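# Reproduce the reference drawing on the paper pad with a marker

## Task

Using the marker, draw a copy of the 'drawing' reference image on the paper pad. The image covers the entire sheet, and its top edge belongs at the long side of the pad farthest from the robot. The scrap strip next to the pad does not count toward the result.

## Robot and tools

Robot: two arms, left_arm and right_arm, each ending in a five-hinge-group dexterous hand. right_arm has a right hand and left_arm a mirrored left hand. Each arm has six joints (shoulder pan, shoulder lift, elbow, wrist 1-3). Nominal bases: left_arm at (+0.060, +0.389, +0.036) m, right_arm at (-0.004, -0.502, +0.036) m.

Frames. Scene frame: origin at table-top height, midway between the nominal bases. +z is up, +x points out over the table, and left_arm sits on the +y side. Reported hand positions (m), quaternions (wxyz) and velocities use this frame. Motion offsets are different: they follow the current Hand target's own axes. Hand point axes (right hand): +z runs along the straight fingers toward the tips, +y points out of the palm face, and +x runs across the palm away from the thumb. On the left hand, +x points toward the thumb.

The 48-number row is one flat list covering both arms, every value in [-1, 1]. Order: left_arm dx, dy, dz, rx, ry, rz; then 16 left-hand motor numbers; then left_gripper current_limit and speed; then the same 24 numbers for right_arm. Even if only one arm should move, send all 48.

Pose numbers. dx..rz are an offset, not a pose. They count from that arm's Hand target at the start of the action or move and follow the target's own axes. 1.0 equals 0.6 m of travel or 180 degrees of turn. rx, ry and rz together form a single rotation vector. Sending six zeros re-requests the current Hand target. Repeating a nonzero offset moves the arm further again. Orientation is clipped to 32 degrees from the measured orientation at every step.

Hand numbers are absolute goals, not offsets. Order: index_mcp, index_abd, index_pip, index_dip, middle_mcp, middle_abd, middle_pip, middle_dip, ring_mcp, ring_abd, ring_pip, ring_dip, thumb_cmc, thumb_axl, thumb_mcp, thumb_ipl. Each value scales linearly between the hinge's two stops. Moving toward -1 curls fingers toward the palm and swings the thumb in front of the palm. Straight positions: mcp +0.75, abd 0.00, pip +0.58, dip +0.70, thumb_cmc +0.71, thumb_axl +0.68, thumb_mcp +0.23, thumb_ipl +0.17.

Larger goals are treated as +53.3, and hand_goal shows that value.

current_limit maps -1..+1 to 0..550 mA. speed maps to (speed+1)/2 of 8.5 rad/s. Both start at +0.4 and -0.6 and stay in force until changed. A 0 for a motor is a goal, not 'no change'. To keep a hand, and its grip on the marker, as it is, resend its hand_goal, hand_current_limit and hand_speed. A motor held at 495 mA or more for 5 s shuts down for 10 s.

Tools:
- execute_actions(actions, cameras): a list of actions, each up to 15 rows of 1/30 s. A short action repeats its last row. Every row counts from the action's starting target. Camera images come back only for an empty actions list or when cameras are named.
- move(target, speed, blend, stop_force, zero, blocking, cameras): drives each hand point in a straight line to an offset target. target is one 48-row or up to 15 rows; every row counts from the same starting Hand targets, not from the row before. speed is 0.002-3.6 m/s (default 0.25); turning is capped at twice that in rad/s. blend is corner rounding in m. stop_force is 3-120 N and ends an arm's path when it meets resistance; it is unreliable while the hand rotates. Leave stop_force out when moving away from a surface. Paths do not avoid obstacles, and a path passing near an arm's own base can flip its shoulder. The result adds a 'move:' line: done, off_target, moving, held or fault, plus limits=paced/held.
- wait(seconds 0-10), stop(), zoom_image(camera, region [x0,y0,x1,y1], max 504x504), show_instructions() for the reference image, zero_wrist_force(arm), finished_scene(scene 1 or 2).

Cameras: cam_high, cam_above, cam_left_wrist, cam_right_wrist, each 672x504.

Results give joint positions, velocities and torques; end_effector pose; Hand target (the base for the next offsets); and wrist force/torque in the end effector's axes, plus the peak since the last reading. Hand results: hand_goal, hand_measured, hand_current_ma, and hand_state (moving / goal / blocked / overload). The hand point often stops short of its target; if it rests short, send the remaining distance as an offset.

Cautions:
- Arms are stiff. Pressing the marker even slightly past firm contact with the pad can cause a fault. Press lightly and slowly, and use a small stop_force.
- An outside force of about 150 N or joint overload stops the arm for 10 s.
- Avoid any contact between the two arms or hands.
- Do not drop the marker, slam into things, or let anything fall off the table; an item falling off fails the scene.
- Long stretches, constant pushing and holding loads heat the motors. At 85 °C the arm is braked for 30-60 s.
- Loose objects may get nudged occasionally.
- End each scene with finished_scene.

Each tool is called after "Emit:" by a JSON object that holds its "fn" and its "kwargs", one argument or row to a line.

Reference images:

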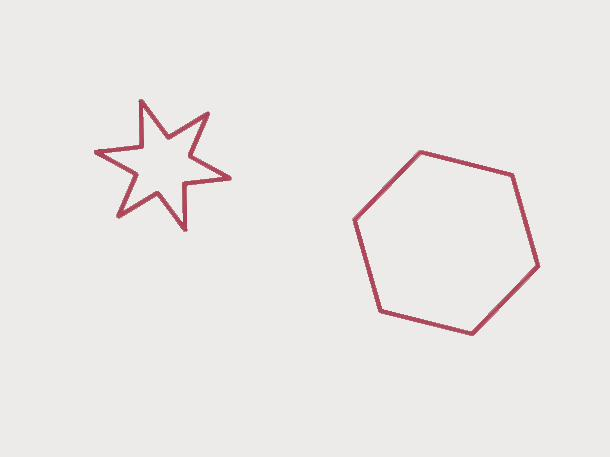

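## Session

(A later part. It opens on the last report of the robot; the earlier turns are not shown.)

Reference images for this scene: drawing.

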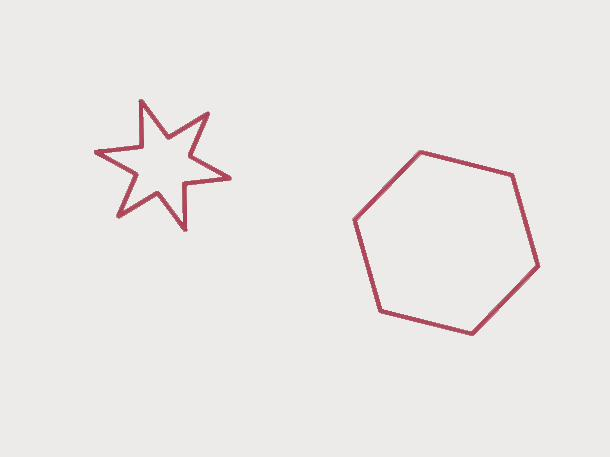

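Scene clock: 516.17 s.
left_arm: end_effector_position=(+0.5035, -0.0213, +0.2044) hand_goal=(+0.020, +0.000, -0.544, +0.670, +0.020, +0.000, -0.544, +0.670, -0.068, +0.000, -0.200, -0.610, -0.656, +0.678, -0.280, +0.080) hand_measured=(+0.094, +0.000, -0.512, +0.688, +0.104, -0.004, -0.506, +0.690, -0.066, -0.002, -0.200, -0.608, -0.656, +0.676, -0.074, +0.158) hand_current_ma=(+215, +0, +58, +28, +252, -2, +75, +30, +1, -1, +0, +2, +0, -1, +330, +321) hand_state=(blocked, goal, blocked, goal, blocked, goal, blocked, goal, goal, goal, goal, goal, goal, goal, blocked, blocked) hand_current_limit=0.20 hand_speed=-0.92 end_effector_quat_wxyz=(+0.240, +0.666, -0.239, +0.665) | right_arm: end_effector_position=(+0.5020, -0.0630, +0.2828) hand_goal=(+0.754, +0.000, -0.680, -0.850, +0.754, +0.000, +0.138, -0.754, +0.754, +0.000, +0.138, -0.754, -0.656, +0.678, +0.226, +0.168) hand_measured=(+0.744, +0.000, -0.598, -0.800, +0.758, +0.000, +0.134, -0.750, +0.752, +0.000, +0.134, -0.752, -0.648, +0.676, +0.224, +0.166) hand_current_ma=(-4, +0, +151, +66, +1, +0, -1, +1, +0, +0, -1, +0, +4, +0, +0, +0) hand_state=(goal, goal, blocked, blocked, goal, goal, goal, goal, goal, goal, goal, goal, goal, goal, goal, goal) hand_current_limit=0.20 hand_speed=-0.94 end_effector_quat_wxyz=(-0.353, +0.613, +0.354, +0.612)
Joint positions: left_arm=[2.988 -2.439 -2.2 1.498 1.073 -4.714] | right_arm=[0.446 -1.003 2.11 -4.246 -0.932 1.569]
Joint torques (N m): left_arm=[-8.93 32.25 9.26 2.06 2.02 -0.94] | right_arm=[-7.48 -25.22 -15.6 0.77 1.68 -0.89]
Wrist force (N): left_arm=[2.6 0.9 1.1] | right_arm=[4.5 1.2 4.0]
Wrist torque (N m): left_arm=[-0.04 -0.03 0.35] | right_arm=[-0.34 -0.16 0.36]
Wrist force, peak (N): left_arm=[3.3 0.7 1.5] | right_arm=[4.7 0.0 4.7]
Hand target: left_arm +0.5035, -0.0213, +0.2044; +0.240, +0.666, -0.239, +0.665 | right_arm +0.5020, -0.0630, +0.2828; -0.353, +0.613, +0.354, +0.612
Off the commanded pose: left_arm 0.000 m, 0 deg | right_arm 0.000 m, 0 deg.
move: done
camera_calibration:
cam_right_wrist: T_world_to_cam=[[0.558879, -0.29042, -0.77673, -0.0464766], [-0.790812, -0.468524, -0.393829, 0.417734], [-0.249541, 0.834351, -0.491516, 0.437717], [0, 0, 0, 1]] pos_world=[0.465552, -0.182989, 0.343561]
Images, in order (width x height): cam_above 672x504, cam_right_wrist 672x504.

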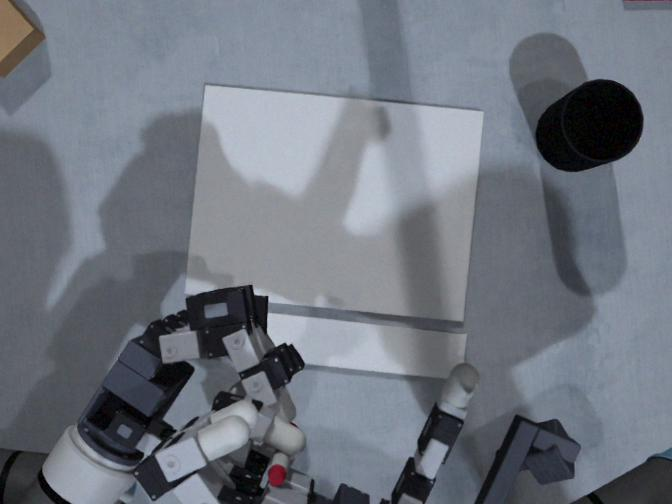

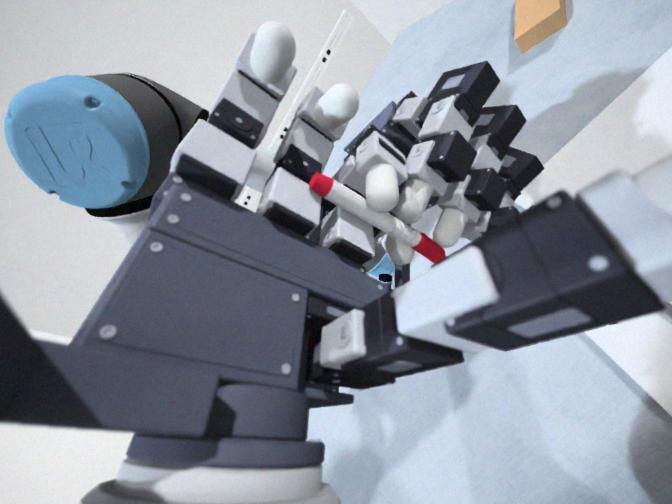

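Emit:
{"fn": "move", "kwargs": {
  "target": [
    [0,0,0,0,0,0, 0.02,0,-0.545,0.67, 0.02,0,-0.545,0.67, -0.068,0,-0.2,-0.61, -0.657,0.678,-0.28,0.08, 0.2,-0.92, 0,0,0,0,0,0, 0.754,0,-0.74,-0.88, 0.754,0,0.1387,-0.754, 0.754,0,0.1387,-0.754, -0.656,0.678,0.225,0.168, 0.2,-0.94],
    [0,0,0,0,0,0, 0.02,0,-0.545,0.67, 0.02,0,-0.545,0.67, -0.068,0,-0.2,-0.61, -0.657,0.678,-0.28,0.08, 0.2,-0.92, 0,0,0,0,0,0, 0.754,0,-0.80,-0.92, 0.754,0,0.1387,-0.754, 0.754,0,0.1387,-0.754, -0.656,0.678,0.225,0.168, 0.2,-0.94]
  ],
  "speed": 0.06,
  "cameras": ["cam_right_wrist"]
}}

Emit:
{"fn": "zoom_image", "kwargs": {
  "camera": "cam_right_wrist",
  "region": [260, 20, 500, 260]
}}

Scene clock: 518.73 s.
left_arm: end_effector_position=(+0.5035, -0.0213, +0.2044) hand_goal=(+0.020, +0.000, -0.544, +0.670, +0.020, +0.000, -0.544, +0.670, -0.068, +0.000, -0.200, -0.610, -0.656, +0.678, -0.280, +0.080) hand_measured=(+0.088, +0.000, -0.520, +0.684, +0.096, -0.004, -0.506, +0.690, -0.066, -0.002, -0.200, -0.608, -0.656, +0.676, -0.072, +0.158) hand_current_ma=(+186, +0, +41, +20, +217, -2, +74, +30, +1, -1, +0, +2, +0, -1, +330, +321) hand_state=(blocked, goal, blocked, goal, blocked, goal, blocked, goal, goal, goal, goal, goal, goal, goal, blocked, blocked) hand_current_limit=0.20 hand_speed=-0.92 end_effector_quat_wxyz=(+0.240, +0.666, -0.239, +0.665) | right_arm: end_effector_position=(+0.5020, -0.0630, +0.2828) hand_goal=(+0.754, +0.000, -0.800, -0.920, +0.754, +0.000, +0.138, -0.754, +0.754, +0.000, +0.138, -0.754, -0.656, +0.678, +0.226, +0.168) hand_measured=(+0.744, -0.002, -0.610, -0.800, +0.758, +0.000, +0.134, -0.750, +0.752, +0.000, +0.134, -0.752, -0.648, +0.676, +0.224, +0.166) hand_current_ma=(-5, +0, +330, +290, +1, +0, -1, +1, +0, +0, -1, +0, +4, +0, +0, +0) hand_state=(goal, goal, blocked, blocked, goal, goal, goal, goal, goal, goal, goal, goal, goal, goal, goal, goal) hand_current_limit=0.20 hand_speed=-0.94 end_effector_quat_wxyz=(-0.353, +0.613, +0.354, +0.612)
Joint positions: left_arm=[2.988 -2.439 -2.2 1.498 1.073 -4.714] | right_arm=[0.446 -1.003 2.11 -4.246 -0.932 1.569]
Joint torques (N m): left_arm=[-8.2 31.38 9.88 1.26 2.06 -0.91] | right_arm=[-3.62 -27.23 -14.97 0.77 1.85 -0.03]
Wrist force (N): left_arm=[3.0 0.9 0.9] | right_arm=[4.6 1.4 4.2]
Wrist torque (N m): left_arm=[-0.06 -0.05 0.33] | right_arm=[-0.38 -0.18 0.31]
Wrist force, peak (N): left_arm=[3.4 0.9 0.8] | right_arm=[5.1 1.1 4.3]
Hand target: left_arm +0.5035, -0.0213, +0.2044; +0.240, +0.666, -0.239, +0.665 | right_arm +0.5020, -0.0630, +0.2828; -0.353, +0.613, +0.354, +0.612
Off the commanded pose: left_arm 0.000 m, 0 deg | right_arm 0.000 m, 0 deg.
move: done
camera_calibration:
cam_right_wrist: T_world_to_cam=[[0.558879, -0.29042, -0.77673, -0.0464766], [-0.790812, -0.468524, -0.393829, 0.417734], [-0.249541, 0.834351, -0.491516, 0.437717], [0, 0, 0, 1]] pos_world=[0.465552, -0.182989, 0.343561]
Images, in order (width x height): cam_right_wrist 672x504.

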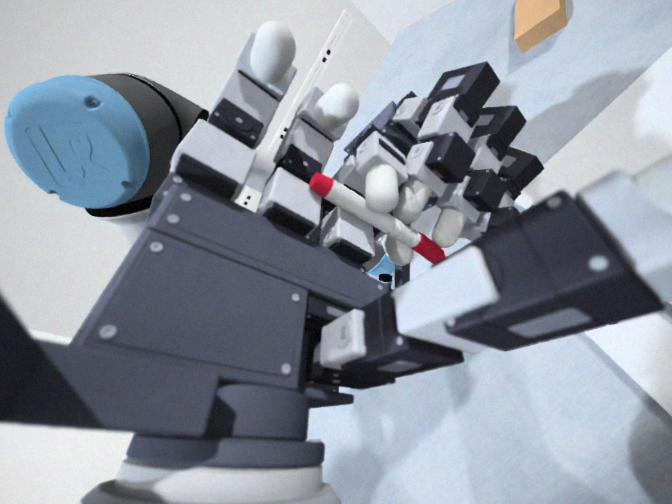

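Scaled by 2.100.

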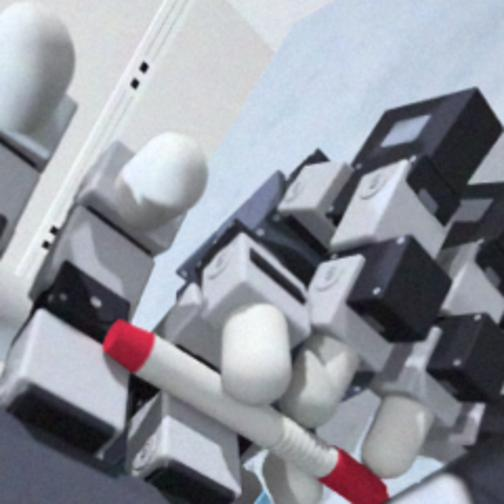

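Emit:
{"fn": "move", "kwargs": {
  "target": [
    [0,0,0,0,0,0, 0.09,0,-0.515,0.68, 0.09,0,-0.515,0.68, -0.068,0,-0.2,-0.61, -0.657,0.678,-0.1,0.15, 0.2,-0.92, 0,0,0,0,0,0, 0.754,0,-0.80,-0.92, 0.754,0,0.1387,-0.754, 0.754,0,0.1387,-0.754, -0.656,0.678,0.225,0.168, 0.2,-0.94],
    [0,0,0,0,0,0, 0.164,0,-0.547,0.696, 0.164,0,-0.547,0.696, -0.068,0,-0.2,-0.61, -0.657,0.678,0.0,0.168, 0.2,-0.9, 0,0,0,0,0,0, 0.754,0,-0.80,-0.92, 0.754,0,0.1387,-0.754, 0.754,0,0.1387,-0.754, -0.656,0.678,0.225,0.168, 0.2,-0.94]
  ],
  "speed": 0.06,
  "cameras": ["cam_right_wrist"]
}}

Emit:
{"fn": "zoom_image", "kwargs": {
  "camera": "cam_right_wrist",
  "region": [260, 20, 500, 260]
}}

Scene clock: 521.03 s.
left_arm: end_effector_position=(+0.5035, -0.0213, +0.2044) hand_goal=(+0.164, +0.000, -0.546, +0.696, +0.164, +0.000, -0.546, +0.696, -0.068, +0.000, -0.200, -0.610, -0.656, +0.678, +0.000, +0.168) hand_measured=(+0.162, +0.000, -0.544, +0.694, +0.162, -0.004, -0.542, +0.694, -0.066, -0.002, -0.200, -0.608, -0.662, +0.676, -0.002, +0.170) hand_current_ma=(-2, +0, +2, -2, -2, -2, +2, -2, +1, -1, +0, +2, -7, -1, -2, +2) hand_state=(goal, goal, goal, goal, goal, goal, goal, goal, goal, goal, goal, goal, goal, goal, goal, goal) hand_current_limit=0.20 hand_speed=-0.90 end_effector_quat_wxyz=(+0.240, +0.666, -0.239, +0.665) | right_arm: end_effector_position=(+0.5020, -0.0630, +0.2828) hand_goal=(+0.754, +0.000, -0.800, -0.920, +0.754, +0.000, +0.138, -0.754, +0.754, +0.000, +0.138, -0.754, -0.656, +0.678, +0.226, +0.168) hand_measured=(+0.750, -0.006, -0.616, -0.800, +0.756, +0.000, +0.134, -0.750, +0.752, +0.000, +0.134, -0.752, -0.648, +0.676, +0.224, +0.166) hand_current_ma=(-1, -1, +330, +290, +1, +0, -1, +1, +0, +0, -1, +0, +4, +0, +0, +0) hand_state=(goal, goal, blocked, blocked, goal, goal, goal, goal, goal, goal, goal, goal, goal, goal, goal, goal) hand_current_limit=0.20 hand_speed=-0.94 end_effector_quat_wxyz=(-0.353, +0.613, +0.354, +0.612)
Joint positions: left_arm=[2.988 -2.439 -2.2 1.498 1.073 -4.714] | right_arm=[0.446 -1.003 2.11 -4.246 -0.932 1.569]
Joint torques (N m): left_arm=[-8.18 31.82 10.78 0.87 1.73 -0.76] | right_arm=[-1.3 -27.51 -12.88 0.47 1.47 0.79]
Wrist force (N): left_arm=[2.5 0.4 2.4] | right_arm=[4.2 -0.7 4.2]
Wrist torque (N m): left_arm=[0.02 -0.08 0.37] | right_arm=[-0.40 -0.17 0.47]
Wrist force, peak (N): left_arm=[2.6 0.3 3.0] | right_arm=[4.9 1.4 4.0]
Hand target: left_arm +0.5035, -0.0213, +0.2044; +0.240, +0.666, -0.239, +0.665 | right_arm +0.5020, -0.0630, +0.2828; -0.353, +0.613, +0.354, +0.612
Off the commanded pose: left_arm 0.000 m, 0 deg | right_arm 0.000 m, 0 deg.
move: done
camera_calibration:
cam_right_wrist: T_world_to_cam=[[0.558879, -0.29042, -0.77673, -0.0464766], [-0.790812, -0.468524, -0.393829, 0.417734], [-0.249541, 0.834351, -0.491516, 0.437717], [0, 0, 0, 1]] pos_world=[0.465552, -0.182989, 0.343561]
Images, in order (width x height): cam_right_wrist 672x504.

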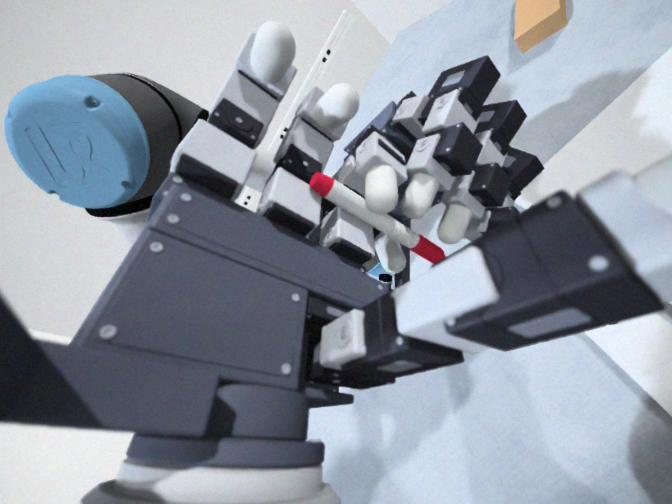

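Scaled by 2.100.

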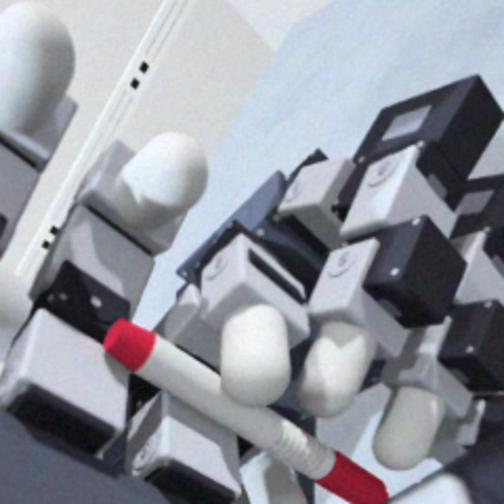

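Emit:
{"fn": "move", "kwargs": {
  "target": [0,0,0,0,0,0, 0.37,0,-0.679,0.696, 0.37,0,-0.679,0.696, -0.068,0,-0.2,-0.61, -0.657,0.678,0.225,0.168, 0.2,-0.7, 0.25,0,0,0,0,0, 0.754,0,-0.80,-0.92, 0.754,0,0.1387,-0.754, 0.754,0,0.1387,-0.754, -0.656,0.678,0.225,0.168, 0.2,-0.94],
  "speed": 0.1,
  "cameras": ["cam_above","cam_high","cam_right_wrist"]
}}

Scene clock: 526.10 s.
left_arm: end_effector_position=(+0.5035, -0.0213, +0.2044) hand_goal=(+0.370, +0.000, -0.678, +0.696, +0.370, +0.000, -0.678, +0.696, -0.068, +0.000, -0.200, -0.610, -0.656, +0.678, +0.226, +0.168) hand_measured=(+0.368, +0.000, -0.676, +0.694, +0.368, -0.004, -0.674, +0.694, -0.066, -0.002, -0.200, -0.608, -0.664, +0.676, +0.224, +0.170) hand_current_ma=(-2, +0, +2, -2, -2, -2, +2, -2, +1, -1, +0, +2, -8, -1, -2, +2) hand_state=(goal, goal, goal, goal, goal, goal, goal, goal, goal, goal, goal, goal, goal, goal, goal, goal) hand_current_limit=0.20 hand_speed=-0.70 end_effector_quat_wxyz=(+0.240, +0.666, -0.239, +0.665) | right_arm: end_effector_position=(+0.5021, -0.0627, +0.4327) hand_goal=(+0.754, +0.000, -0.800, -0.920, +0.754, +0.000, +0.138, -0.754, +0.754, +0.000, +0.138, -0.754, -0.656, +0.678, +0.226, +0.168) hand_measured=(+0.750, -0.006, -0.616, -0.800, +0.756, +0.000, +0.134, -0.750, +0.752, +0.000, +0.134, -0.752, -0.648, +0.676, +0.224, +0.166) hand_current_ma=(-1, -1, +330, +290, +1, +0, -1, +1, +0, +0, -1, +0, +4, +0, +0, +0) hand_state=(goal, goal, blocked, blocked, goal, goal, goal, goal, goal, goal, goal, goal, goal, goal, goal, goal) hand_current_limit=0.20 hand_speed=-0.94 end_effector_quat_wxyz=(-0.353, +0.613, +0.354, +0.612)
Joint positions: left_arm=[2.988 -2.439 -2.2 1.498 1.073 -4.714] | right_arm=[0.447 -1.32 2.025 -3.844 -0.933 1.569]
Joint torques (N m): left_arm=[-8.8 31.22 10.07 0.38 1.93 -0.93] | right_arm=[10.86 -37.31 -23.43 0.63 -1.89 -1.66]
Wrist force (N): left_arm=[2.7 0.4 2.9] | right_arm=[4.3 -0.9 4.4]
Wrist torque (N m): left_arm=[-0.02 -0.09 0.36] | right_arm=[-0.45 -0.17 0.49]
Wrist force, peak (N): left_arm=[2.7 0.4 2.9] | right_arm=[4.4 -0.8 4.5]
Hand target: left_arm +0.5035, -0.0213, +0.2044; +0.240, +0.666, -0.239, +0.665 | right_arm +0.5021, -0.0627, +0.4328; -0.353, +0.613, +0.354, +0.612
Off the commanded pose: left_arm 0.000 m, 0 deg | right_arm 0.000 m, 0 deg.
move: done
camera_calibration:
cam_right_wrist: T_world_to_cam=[[0.558942, -0.290384, -0.776699, 0.0699487], [-0.790768, -0.468546, -0.393891, 0.476995], [-0.24954, 0.834351, -0.491517, 0.511169], [0, 0, 0, 1]] pos_world=[0.465652, -0.182689, 0.493461]
Images, in order (width x height): cam_high 672x504, cam_above 672x504, cam_right_wrist 672x504.

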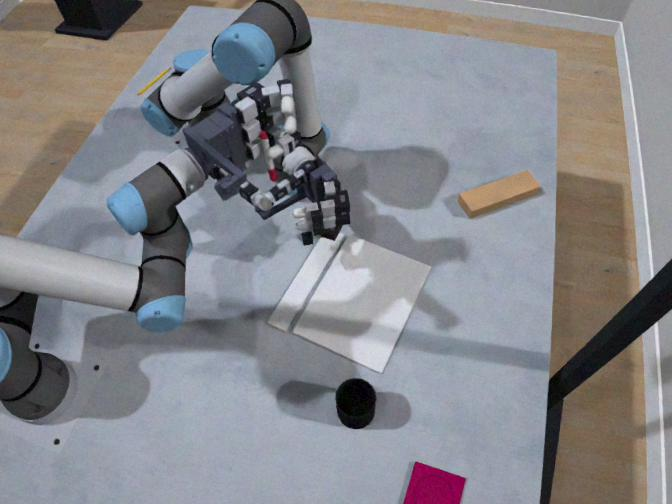

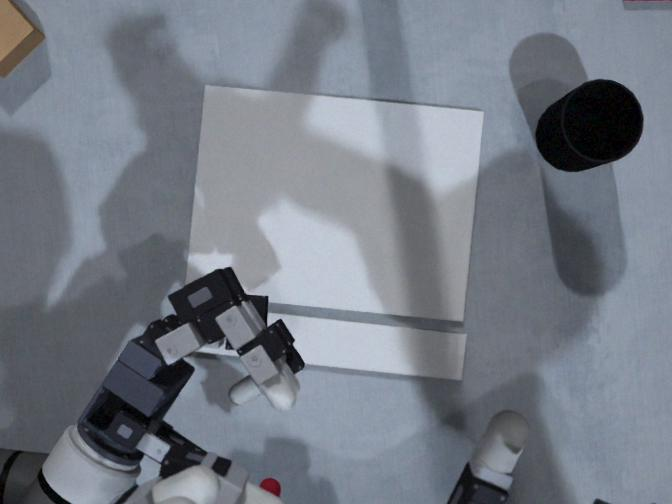

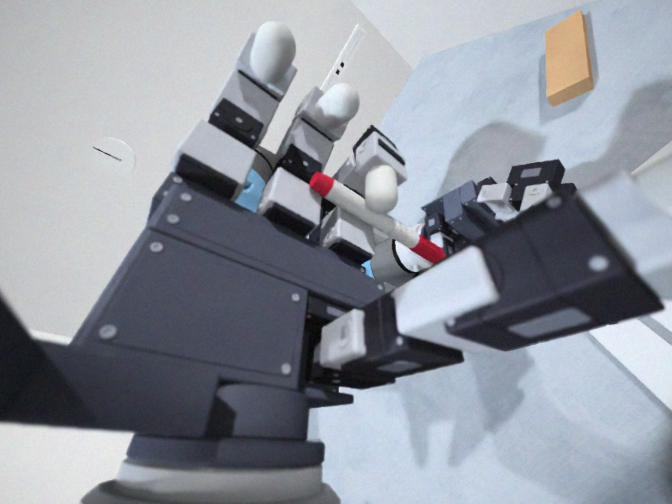

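Emit:
{"fn": "move", "kwargs": {
  "target": [
    [0.0067,0.0304,-0.011,0,0,0, 0.754,0,0.1387,-0.754, 0.754,0,0.1387,-0.754, 0.754,0,0.1387,-0.754, -0.657,0.678,0.225,0.168, 0.2,-0.7, 0,0,0,0,0,0, 0.754,0,-0.80,-0.92, 0.754,0,0.1387,-0.754, 0.754,0,0.1387,-0.754, -0.656,0.678,0.225,0.168, 0.2,-0.94],
    [0.0067,0.0304,-0.011,0,0,0, 0.754,0,0.1387,-0.754, 0.754,0,0.1387,-0.754, 0.754,0,0.1387,-0.754, -0.657,0.678,0.225,0.168, 0.2,-0.7, -0.1662,0,0,0,0,0, 0.754,0,-0.80,-0.92, 0.754,0,0.1387,-0.754, 0.754,0,0.1387,-0.754, -0.656,0.678,0.225,0.168, 0.2,-0.94]
  ],
  "speed": 0.1,
  "cameras": ["cam_above","cam_left_wrist","cam_right_wrist"]
}}

Emit:
{"fn": "zoom_image", "kwargs": {
  "camera": "cam_right_wrist",
  "region": [260, 60, 560, 300]
}}

Emit:
{"fn": "zoom_image", "kwargs": {
  "camera": "cam_left_wrist",
  "region": [0, 0, 300, 300]
}}

Scene clock: 532.03 s.
left_arm: end_effector_position=(+0.4868, -0.0311, +0.2085) hand_goal=(+0.754, +0.000, +0.138, -0.754, +0.754, +0.000, +0.138, -0.754, +0.754, +0.000, +0.138, -0.754, -0.656, +0.678, +0.226, +0.168) hand_measured=(+0.752, +0.000, +0.136, -0.752, +0.752, -0.004, +0.134, -0.752, +0.752, -0.002, +0.136, -0.752, -0.664, +0.676, +0.224, +0.170) hand_current_ma=(-2, +0, -2, +2, -2, -2, -2, +2, -2, -1, -2, +2, -8, -1, -2, +2) hand_state=(goal, goal, goal, goal, goal, goal, goal, goal, goal, goal, goal, goal, goal, goal, goal, goal) hand_current_limit=0.20 hand_speed=-0.70 end_effector_quat_wxyz=(+0.240, +0.666, -0.239, +0.665) | right_arm: end_effector_position=(+0.5020, -0.0629, +0.3332) hand_goal=(+0.754, +0.000, -0.800, -0.920, +0.754, +0.000, +0.138, -0.754, +0.754, +0.000, +0.138, -0.754, -0.656, +0.678, +0.226, +0.168) hand_measured=(+0.750, -0.006, -0.616, -0.800, +0.756, +0.000, +0.134, -0.750, +0.752, +0.000, +0.134, -0.752, -0.648, +0.676, +0.224, +0.166) hand_current_ma=(-1, -1, +330, +290, +1, +0, -1, +1, +0, +0, -1, +0, +4, +0, +0, +0) hand_state=(goal, goal, blocked, blocked, goal, goal, goal, goal, goal, goal, goal, goal, goal, goal, goal, goal) hand_current_limit=0.20 hand_speed=-0.94 end_effector_quat_wxyz=(-0.353, +0.613, +0.354, +0.612)
Joint positions: left_arm=[2.951 -2.426 -2.228 1.512 1.11 -4.715] | right_arm=[0.447 -1.122 2.098 -4.115 -0.932 1.569]
Joint torques (N m): left_arm=[-9.42 43.5 -4.84 3.07 2.37 -1.29] | right_arm=[-11.19 -24.03 -6.62 -3.69 1.73 1.35]
Wrist force (N): left_arm=[2.7 0.7 2.5] | right_arm=[4.3 -0.9 4.1]
Wrist torque (N m): left_arm=[0.05 -0.15 0.25] | right_arm=[-0.42 -0.17 0.46]
Wrist force, peak (N): left_arm=[2.8 0.5 2.9] | right_arm=[4.9 -0.9 4.4]
Hand target: left_arm +0.4868, -0.0311, +0.2085; +0.240, +0.666, -0.239, +0.665 | right_arm +0.5020, -0.0629, +0.3330; -0.353, +0.613, +0.354, +0.612
Off the commanded pose: left_arm 0.000 m, 0 deg | right_arm 0.000 m, 0 deg.
move: done
camera_calibration:
cam_left_wrist: T_world_to_cam=[[0.387654, 0.471821, -0.791902, -0.040936], [-0.340683, 0.871585, 0.352525, 0.0460123], [0.856539, 0.13313, 0.498615, -0.396662], [0, 0, 0, 1]] pos_world=[0.371301, 0.0320184, 0.149144]
cam_right_wrist: T_world_to_cam=[[0.558874, -0.290396, -0.776743, -0.00728852], [-0.790779, -0.46863, -0.393769, 0.437572], [-0.249656, 0.8343, -0.491544, 0.462461], [0, 0, 0, 1]] pos_world=[0.465552, -0.182888, 0.393961]
Images, in order (width x height): cam_above 672x504, cam_left_wrist 672x504, cam_right_wrist 672x504.

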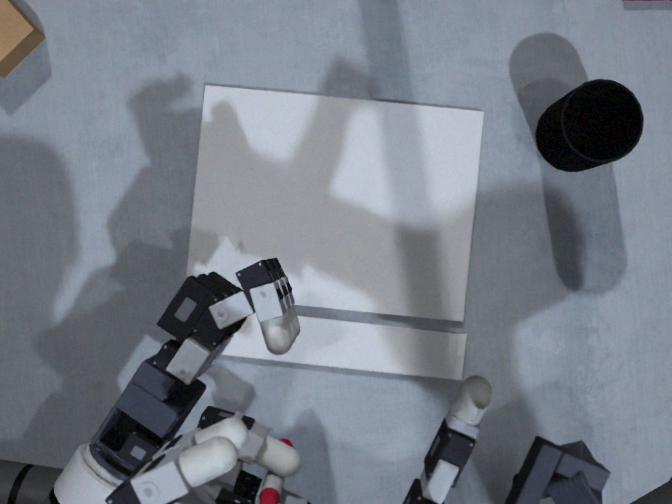

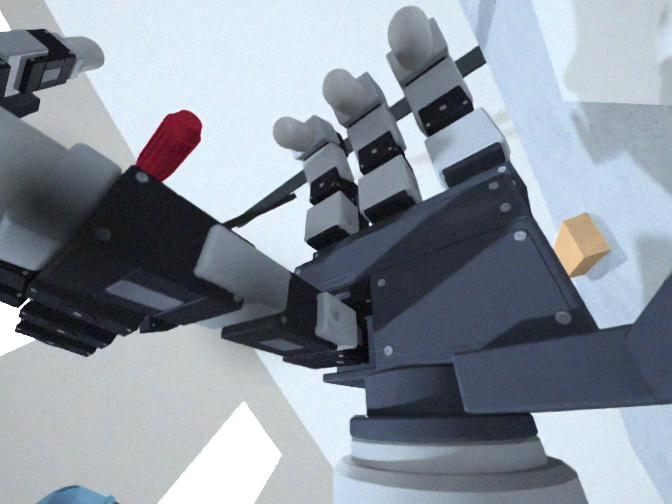

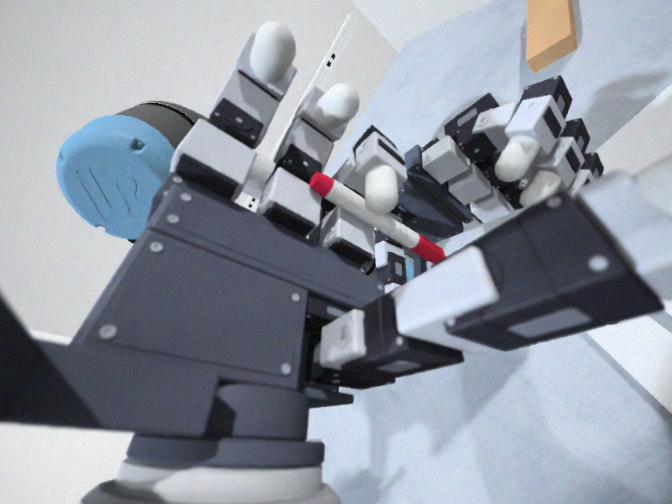

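Scaled by 1.680.

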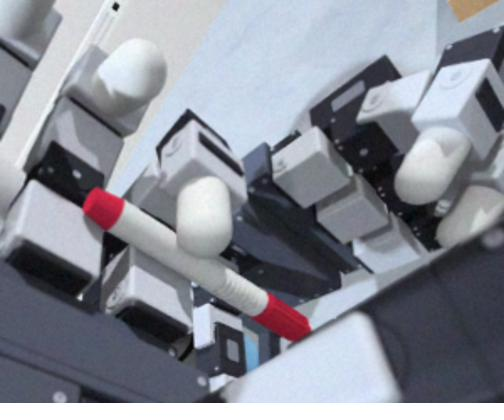

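Scaled by 1.680.

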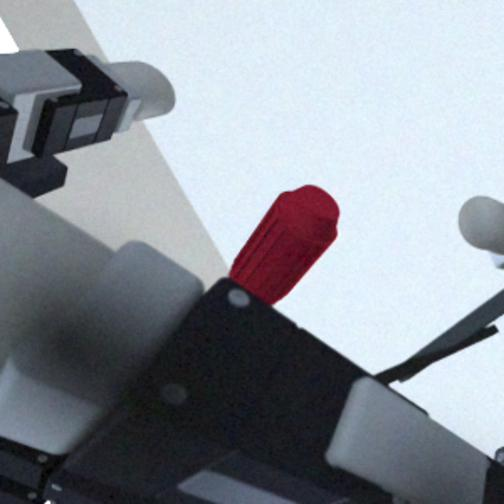

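Emit:
{"fn": "move", "kwargs": {
  "target": [
    [0,0,0,0,0,0, 0.754,0,0.1387,-0.754, 0.754,0,0.1387,-0.754, 0.754,0,0.1387,-0.754, -0.657,0.678,0.225,0.168, 0.2,-0.7, -0.03,0,0,0,0,0, 0.754,0,-0.80,-0.92, 0.754,0,0.1387,-0.754, 0.754,0,0.1387,-0.754, -0.656,0.678,0.225,0.168, 0.2,-0.94],
    [0,0.0726,-0.0407,0,0,0, 0.754,0,0.1387,-0.754, 0.754,0,0.1387,-0.754, 0.754,0,0.1387,-0.754, -0.657,0.678,0.225,0.168, 0.2,-0.7, -0.03,0,0,0,0,0, 0.754,0,-0.80,-0.92, 0.754,0,0.1387,-0.754, 0.754,0,0.1387,-0.754, -0.656,0.678,0.225,0.168, 0.2,-0.94]
  ],
  "speed": 0.06,
  "stop_force": 4,
  "cameras": ["cam_above","cam_left_wrist","cam_right_wrist"]
}}

Emit:
{"fn": "zoom_image", "kwargs": {
  "camera": "cam_right_wrist",
  "region": [260, 60, 560, 300]
}}

Emit:
{"fn": "zoom_image", "kwargs": {
  "camera": "cam_left_wrist",
  "region": [0, 0, 500, 300]
}}

Scene clock: 539.67 s.
left_arm: end_effector_position=(+0.4402, -0.0491, +0.2086) hand_goal=(+0.754, +0.000, +0.138, -0.754, +0.754, +0.000, +0.138, -0.754, +0.754, +0.000, +0.138, -0.754, -0.656, +0.678, +0.226, +0.168) hand_measured=(+0.752, +0.000, +0.136, -0.752, +0.752, -0.004, +0.134, -0.752, +0.752, -0.002, +0.136, -0.752, -0.664, +0.676, +0.224, +0.170) hand_current_ma=(-2, +0, -2, +2, -2, -2, -2, +2, -1, -1, -2, +2, -8, -1, -2, +2) hand_state=(goal, goal, goal, goal, goal, goal, goal, goal, goal, goal, goal, goal, goal, goal, goal, goal) hand_current_limit=0.20 hand_speed=-0.70 end_effector_quat_wxyz=(+0.240, +0.666, -0.239, +0.665) | right_arm: end_effector_position=(+0.5020, -0.0629, +0.3150) hand_goal=(+0.754, +0.000, -0.800, -0.920, +0.754, +0.000, +0.138, -0.754, +0.754, +0.000, +0.138, -0.754, -0.656, +0.678, +0.226, +0.168) hand_measured=(+0.750, -0.006, -0.616, -0.800, +0.756, +0.000, +0.134, -0.750, +0.752, +0.000, +0.134, -0.752, -0.648, +0.676, +0.224, +0.166) hand_current_ma=(-1, -1, +330, +290, +1, +0, -1, +1, +0, +0, -1, +0, +4, +0, +0, +0) hand_state=(goal, goal, blocked, blocked, goal, goal, goal, goal, goal, goal, goal, goal, goal, goal, goal, goal) hand_current_limit=0.20 hand_speed=-0.94 end_effector_quat_wxyz=(-0.353, +0.613, +0.354, +0.612)
Joint positions: left_arm=[2.86 -2.423 -2.3 1.581 1.202 -4.715] | right_arm=[0.447 -1.08 2.105 -4.163 -0.932 1.569]
Joint torques (N m): left_arm=[-8.22 28.57 -6.7 3.08 2.21 -1.55] | right_arm=[-11.88 -22.54 -4.8 -3.44 1.6 1.54]
Wrist force (N): left_arm=[2.4 0.5 2.6] | right_arm=[4.2 -0.9 4.1]
Wrist torque (N m): left_arm=[0.02 -0.12 0.22] | right_arm=[-0.43 -0.16 0.44]
Wrist force, peak (N): left_arm=[2.7 0.5 3.0] | right_arm=[4.5 -0.9 4.4]
Hand target: left_arm +0.4402, -0.0491, +0.2086; +0.240, +0.666, -0.239, +0.665 | right_arm +0.5020, -0.0629, +0.3150; -0.353, +0.613, +0.354, +0.612
Off the commanded pose: left_arm 0.000 m, 0 deg | right_arm 0.000 m, 0 deg.
move: done
camera_calibration:
cam_left_wrist: T_world_to_cam=[[0.387654, 0.471821, -0.791902, -0.0142994], [-0.340683, 0.871585, 0.352525, 0.0457898], [0.856539, 0.13313, 0.498615, -0.354401], [0, 0, 0, 1]] pos_world=[0.324701, 0.0140184, 0.149244]
cam_right_wrist: T_world_to_cam=[[0.558879, -0.29042, -0.77673, -0.0213592], [-0.790812, -0.468524, -0.393829, 0.430501], [-0.249541, 0.834351, -0.491516, 0.45351], [0, 0, 0, 1]] pos_world=[0.465552, -0.182889, 0.375861]
Images, in order (width x height): cam_above 672x504, cam_left_wrist 672x504, cam_right_wrist 672x504.

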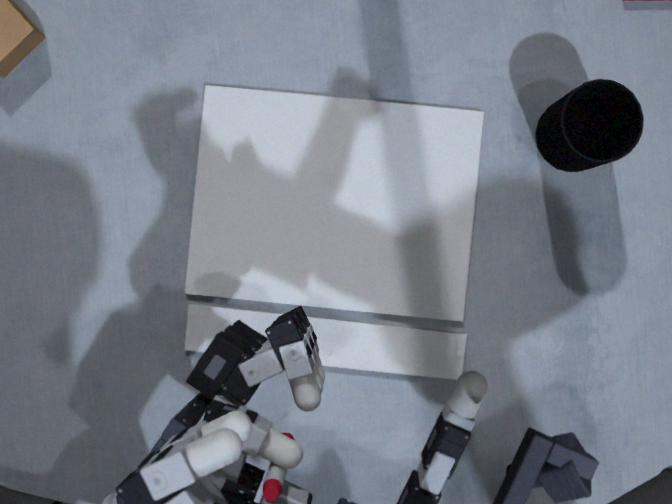

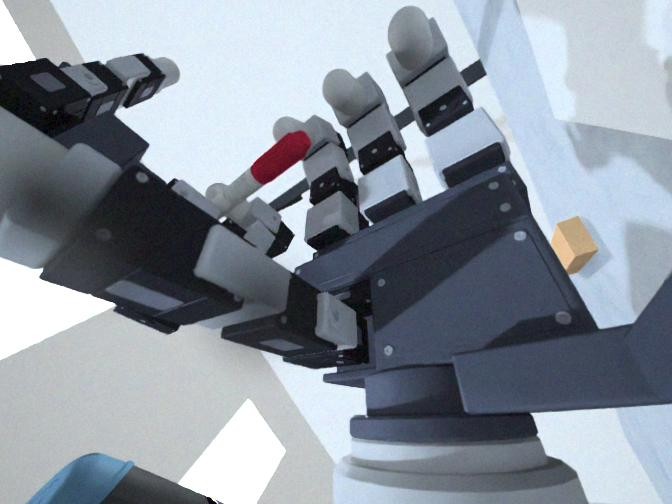

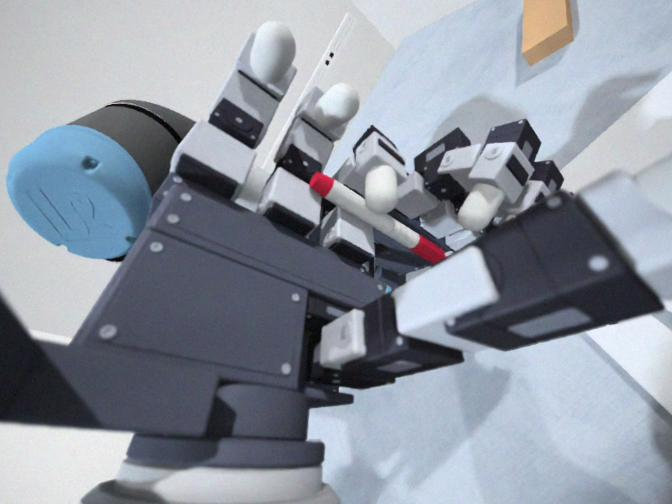

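Scaled by 1.680.

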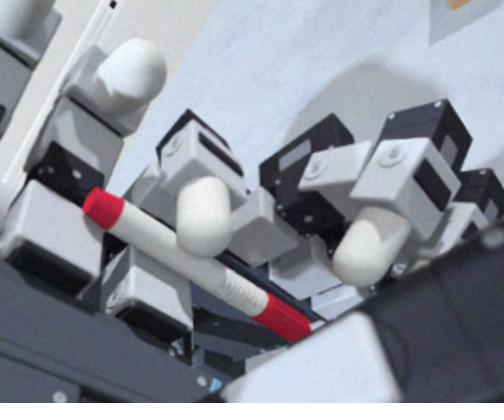

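Scaled by 1.008.

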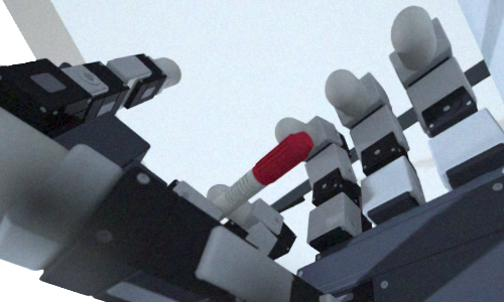

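Emit:
{"fn": "move", "kwargs": {
  "target": [
    [0,0.0592,-0.0133,0,0,0, 0.754,0,0.1387,-0.754, 0.754,0,0.1387,-0.754, 0.754,0,0.1387,-0.754, -0.657,0.678,0.225,0.168, 0.2,-0.7, 0,0,0,0,0,0, 0.754,0,-0.80,-0.92, 0.754,0,0.1387,-0.754, 0.754,0,0.1387,-0.754, -0.656,0.678,0.225,0.168, 0.2,-0.94]
  ],
  "speed": 0.04,
  "stop_force": 4,
  "cameras": ["cam_above","cam_left_wrist","cam_right_wrist"]
}}

Emit:
{"fn": "zoom_image", "kwargs": {
  "camera": "cam_right_wrist",
  "region": [260, 60, 560, 300]
}}

Emit:
{"fn": "zoom_image", "kwargs": {
  "camera": "cam_left_wrist",
  "region": [200, 50, 440, 250]
}}

Scene clock: 544.03 s.
left_arm: end_effector_position=(+0.4115, -0.0714, +0.2087) hand_goal=(+0.754, +0.000, +0.138, -0.754, +0.754, +0.000, +0.138, -0.754, +0.754, +0.000, +0.138, -0.754, -0.656, +0.678, +0.226, +0.168) hand_measured=(+0.752, +0.000, +0.136, -0.752, +0.752, -0.004, +0.134, -0.752, +0.752, -0.002, +0.136, -0.752, -0.664, +0.676, +0.224, +0.170) hand_current_ma=(-2, +0, -2, +2, -2, -2, -2, +2, -1, -1, -2, +2, -8, -1, -2, +2) hand_state=(goal, goal, goal, goal, goal, goal, goal, goal, goal, goal, goal, goal, goal, goal, goal, goal) hand_current_limit=0.20 hand_speed=-0.70 end_effector_quat_wxyz=(+0.240, +0.666, -0.239, +0.665) | right_arm: end_effector_position=(+0.5020, -0.0629, +0.3150) hand_goal=(+0.754, +0.000, -0.800, -0.920, +0.754, +0.000, +0.138, -0.754, +0.754, +0.000, +0.138, -0.754, -0.656, +0.678, +0.226, +0.168) hand_measured=(+0.750, -0.006, -0.616, -0.800, +0.756, +0.000, +0.134, -0.750, +0.752, +0.000, +0.134, -0.752, -0.648, +0.676, +0.224, +0.166) hand_current_ma=(-1, -1, +330, +290, +1, +0, -1, +1, +0, +0, -1, +0, +4, +0, +0, +0) hand_state=(goal, goal, blocked, blocked, goal, goal, goal, goal, goal, goal, goal, goal, goal, goal, goal, goal) hand_current_limit=0.20 hand_speed=-0.94 end_effector_quat_wxyz=(-0.353, +0.613, +0.354, +0.612)
Joint positions: left_arm=[2.76 -2.423 -2.314 1.595 1.301 -4.715] | right_arm=[0.447 -1.08 2.105 -4.163 -0.932 1.569]
Joint torques (N m): left_arm=[-9.18 28.45 -8.13 3.09 2.28 -1.77] | right_arm=[-11.28 -22.9 -6.78 -3.43 1.76 1.42]
Wrist force (N): left_arm=[2.5 0.4 2.7] | right_arm=[4.2 -1.0 4.1]
Wrist torque (N m): left_arm=[0.00 -0.14 0.26] | right_arm=[-0.45 -0.17 0.46]
Wrist force, peak (N): left_arm=[2.6 0.4 3.0] | right_arm=[4.5 -0.8 4.4]
Hand target: left_arm +0.4115, -0.0714, +0.2087; +0.240, +0.666, -0.239, +0.665 | right_arm +0.5020, -0.0629, +0.3150; -0.353, +0.613, +0.354, +0.612
Off the commanded pose: left_arm 0.000 m, 0 deg | right_arm 0.000 m, 0 deg.
move: done
camera_calibration:
cam_left_wrist: T_world_to_cam=[[0.387654, 0.471821, -0.791902, 0.00738668], [-0.340683, 0.871585, 0.352525, 0.0554145], [0.856539, 0.13313, 0.498615, -0.326764], [0, 0, 0, 1]] pos_world=[0.295901, -0.00828162, 0.149244]
cam_right_wrist: T_world_to_cam=[[0.558879, -0.29042, -0.77673, -0.0213592], [-0.790812, -0.468524, -0.393829, 0.430501], [-0.249541, 0.834351, -0.491516, 0.45351], [0, 0, 0, 1]] pos_world=[0.465552, -0.182889, 0.375861]
Images, in order (width x height): cam_above 672x504, cam_left_wrist 672x504, cam_right_wrist 672x504.

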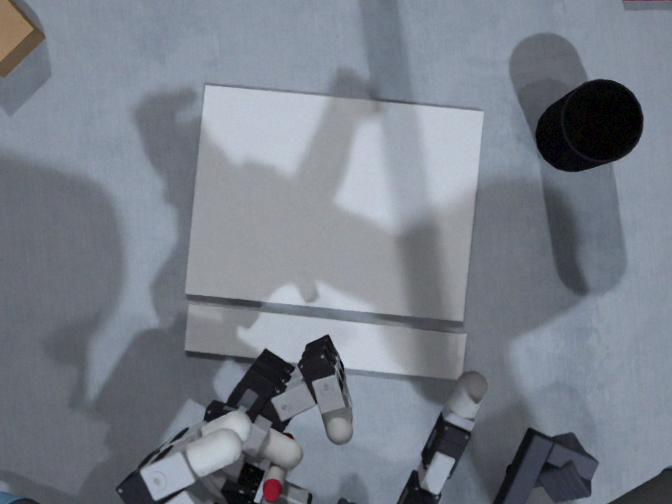

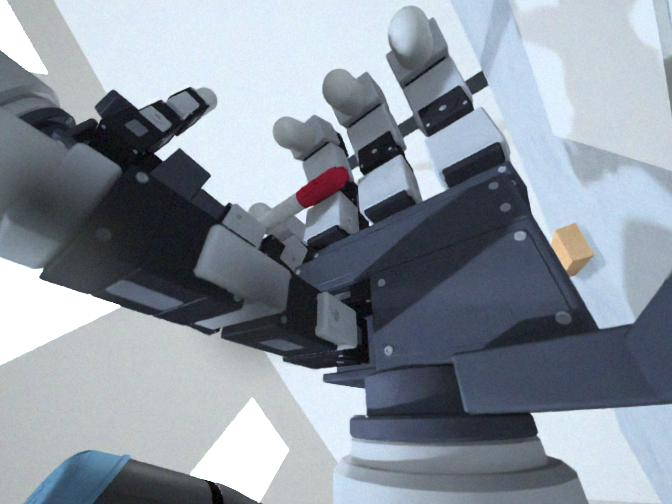

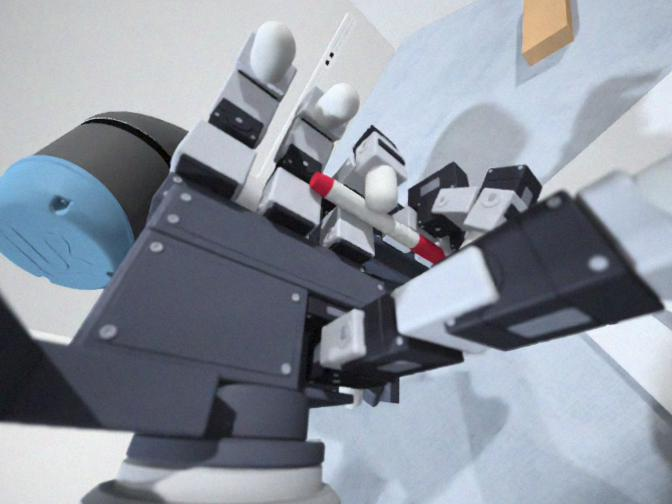

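Scaled by 1.680.

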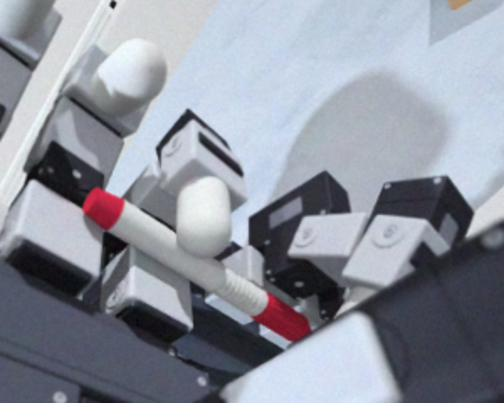

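Scaled by 2.100.

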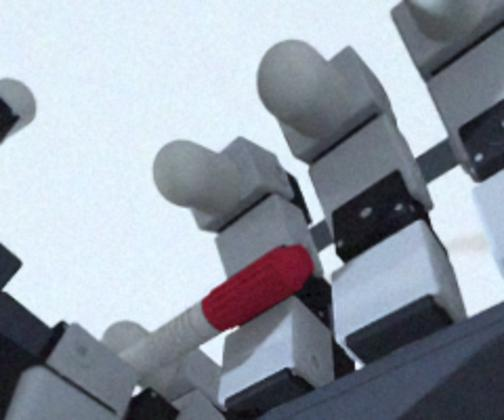

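Emit:
{"fn": "move", "kwargs": {
  "target": [
    [0,0,0,0,0,0, 0.754,0,-0.45,-0.783, 0.754,0,0.1387,-0.754, 0.754,0,0.1387,-0.754, -0.657,0.678,0.225,0.168, 0.2,-0.85, 0,0,0,0,0,0, 0.754,0,-0.80,-0.92, 0.754,0,0.1387,-0.754, 0.754,0,0.1387,-0.754, -0.656,0.678,0.225,0.168, 0.2,-0.94],
    [0,0,0,0,0,0, 0.754,0,-0.58,-0.8, 0.754,0,0.1387,-0.754, 0.754,0,0.1387,-0.754, -0.657,0.678,0.225,0.168, 0.2,-0.94, 0,0,0,0,0,0, 0.754,0,-0.80,-0.92, 0.754,0,0.1387,-0.754, 0.754,0,0.1387,-0.754, -0.656,0.678,0.225,0.168, 0.2,-0.94]
  ],
  "speed": 0.04,
  "cameras": ["cam_left_wrist","cam_right_wrist"]
}}

Emit:
{"fn": "zoom_image", "kwargs": {
  "camera": "cam_left_wrist",
  "region": [200, 50, 440, 250]
}}

Scene clock: 547.73 s.
left_arm: end_effector_position=(+0.4114, -0.0714, +0.2087) hand_goal=(+0.754, +0.000, -0.580, -0.800, +0.754, +0.000, +0.138, -0.754, +0.754, +0.000, +0.138, -0.754, -0.656, +0.678, +0.226, +0.168) hand_measured=(+0.752, +0.000, -0.564, -0.796, +0.752, -0.004, +0.134, -0.752, +0.752, -0.002, +0.136, -0.752, -0.664, +0.676, +0.224, +0.170) hand_current_ma=(-2, +0, +23, +3, -2, -2, -2, +2, -1, -1, -2, +2, -8, -1, -2, +2) hand_state=(goal, goal, goal, goal, goal, goal, goal, goal, goal, goal, goal, goal, goal, goal, goal, goal) hand_current_limit=0.20 hand_speed=-0.94 end_effector_quat_wxyz=(+0.240, +0.666, -0.239, +0.665) | right_arm: end_effector_position=(+0.5020, -0.0629, +0.3150) hand_goal=(+0.754, +0.000, -0.800, -0.920, +0.754, +0.000, +0.138, -0.754, +0.754, +0.000, +0.138, -0.754, -0.656, +0.678, +0.226, +0.168) hand_measured=(+0.752, -0.004, -0.616, -0.800, +0.756, +0.000, +0.134, -0.750, +0.752, +0.000, +0.134, -0.752, -0.648, +0.676, +0.224, +0.166) hand_current_ma=(+0, -1, +330, +290, +1, +0, -1, +1, +0, +0, -1, +0, +4, +0, +0, +0) hand_state=(goal, goal, blocked, blocked, goal, goal, goal, goal, goal, goal, goal, goal, goal, goal, goal, goal) hand_current_limit=0.20 hand_speed=-0.94 end_effector_quat_wxyz=(-0.353, +0.613, +0.354, +0.612)
Joint positions: left_arm=[2.76 -2.423 -2.314 1.595 1.301 -4.715] | right_arm=[0.447 -1.08 2.105 -4.163 -0.932 1.569]
Joint torques (N m): left_arm=[-8.55 29.32 -7.52 2.92 2.25 -1.75] | right_arm=[-11.15 -23.57 -6.23 -3.45 1.64 1.54]
Wrist force (N): left_arm=[2.9 0.7 2.8] | right_arm=[4.1 -1.0 4.8]
Wrist torque (N m): left_arm=[-0.02 -0.13 0.28] | right_arm=[-0.47 -0.15 0.45]
Wrist force, peak (N): left_arm=[3.3 1.1 2.7] | right_arm=[4.3 -1.1 4.9]
Hand target: left_arm +0.4115, -0.0714, +0.2087; +0.240, +0.666, -0.239, +0.665 | right_arm +0.5020, -0.0629, +0.3150; -0.353, +0.613, +0.354, +0.612
Off the commanded pose: left_arm 0.000 m, 0 deg | right_arm 0.000 m, 0 deg.
move: done
camera_calibration:
cam_left_wrist: T_world_to_cam=[[0.387654, 0.471821, -0.791902, 0.00738668], [-0.340683, 0.871585, 0.352525, 0.0554145], [0.856539, 0.13313, 0.498615, -0.326764], [0, 0, 0, 1]] pos_world=[0.295901, -0.00828162, 0.149244]
cam_right_wrist: T_world_to_cam=[[0.558879, -0.29042, -0.77673, -0.0213592], [-0.790812, -0.468524, -0.393829, 0.430501], [-0.249541, 0.834351, -0.491516, 0.45351], [0, 0, 0, 1]] pos_world=[0.465552, -0.182889, 0.375861]
Images, in order (width x height): cam_left_wrist 672x504, cam_right_wrist 672x504.

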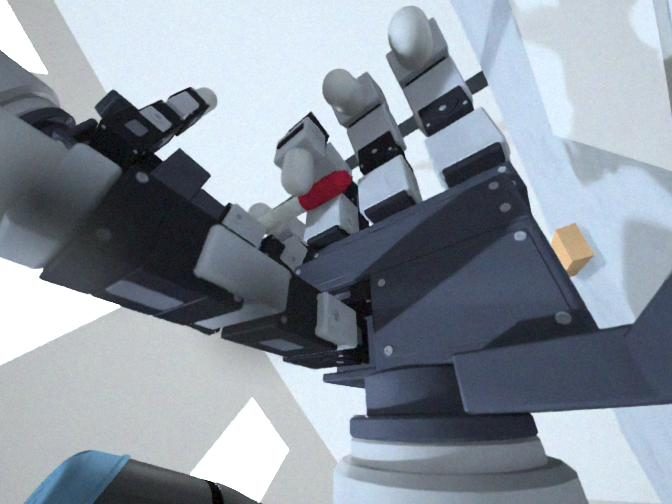

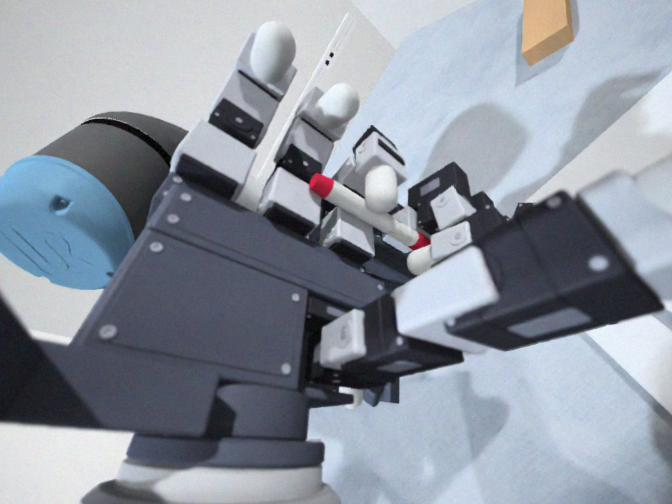

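Scaled by 2.100.

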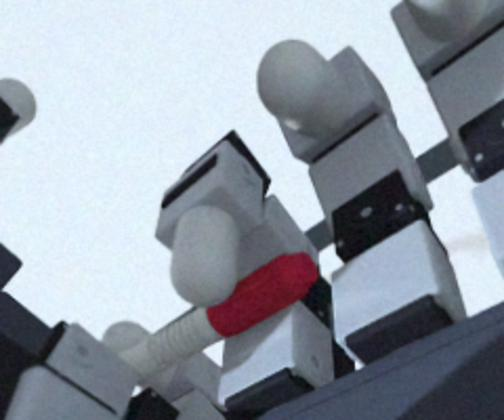

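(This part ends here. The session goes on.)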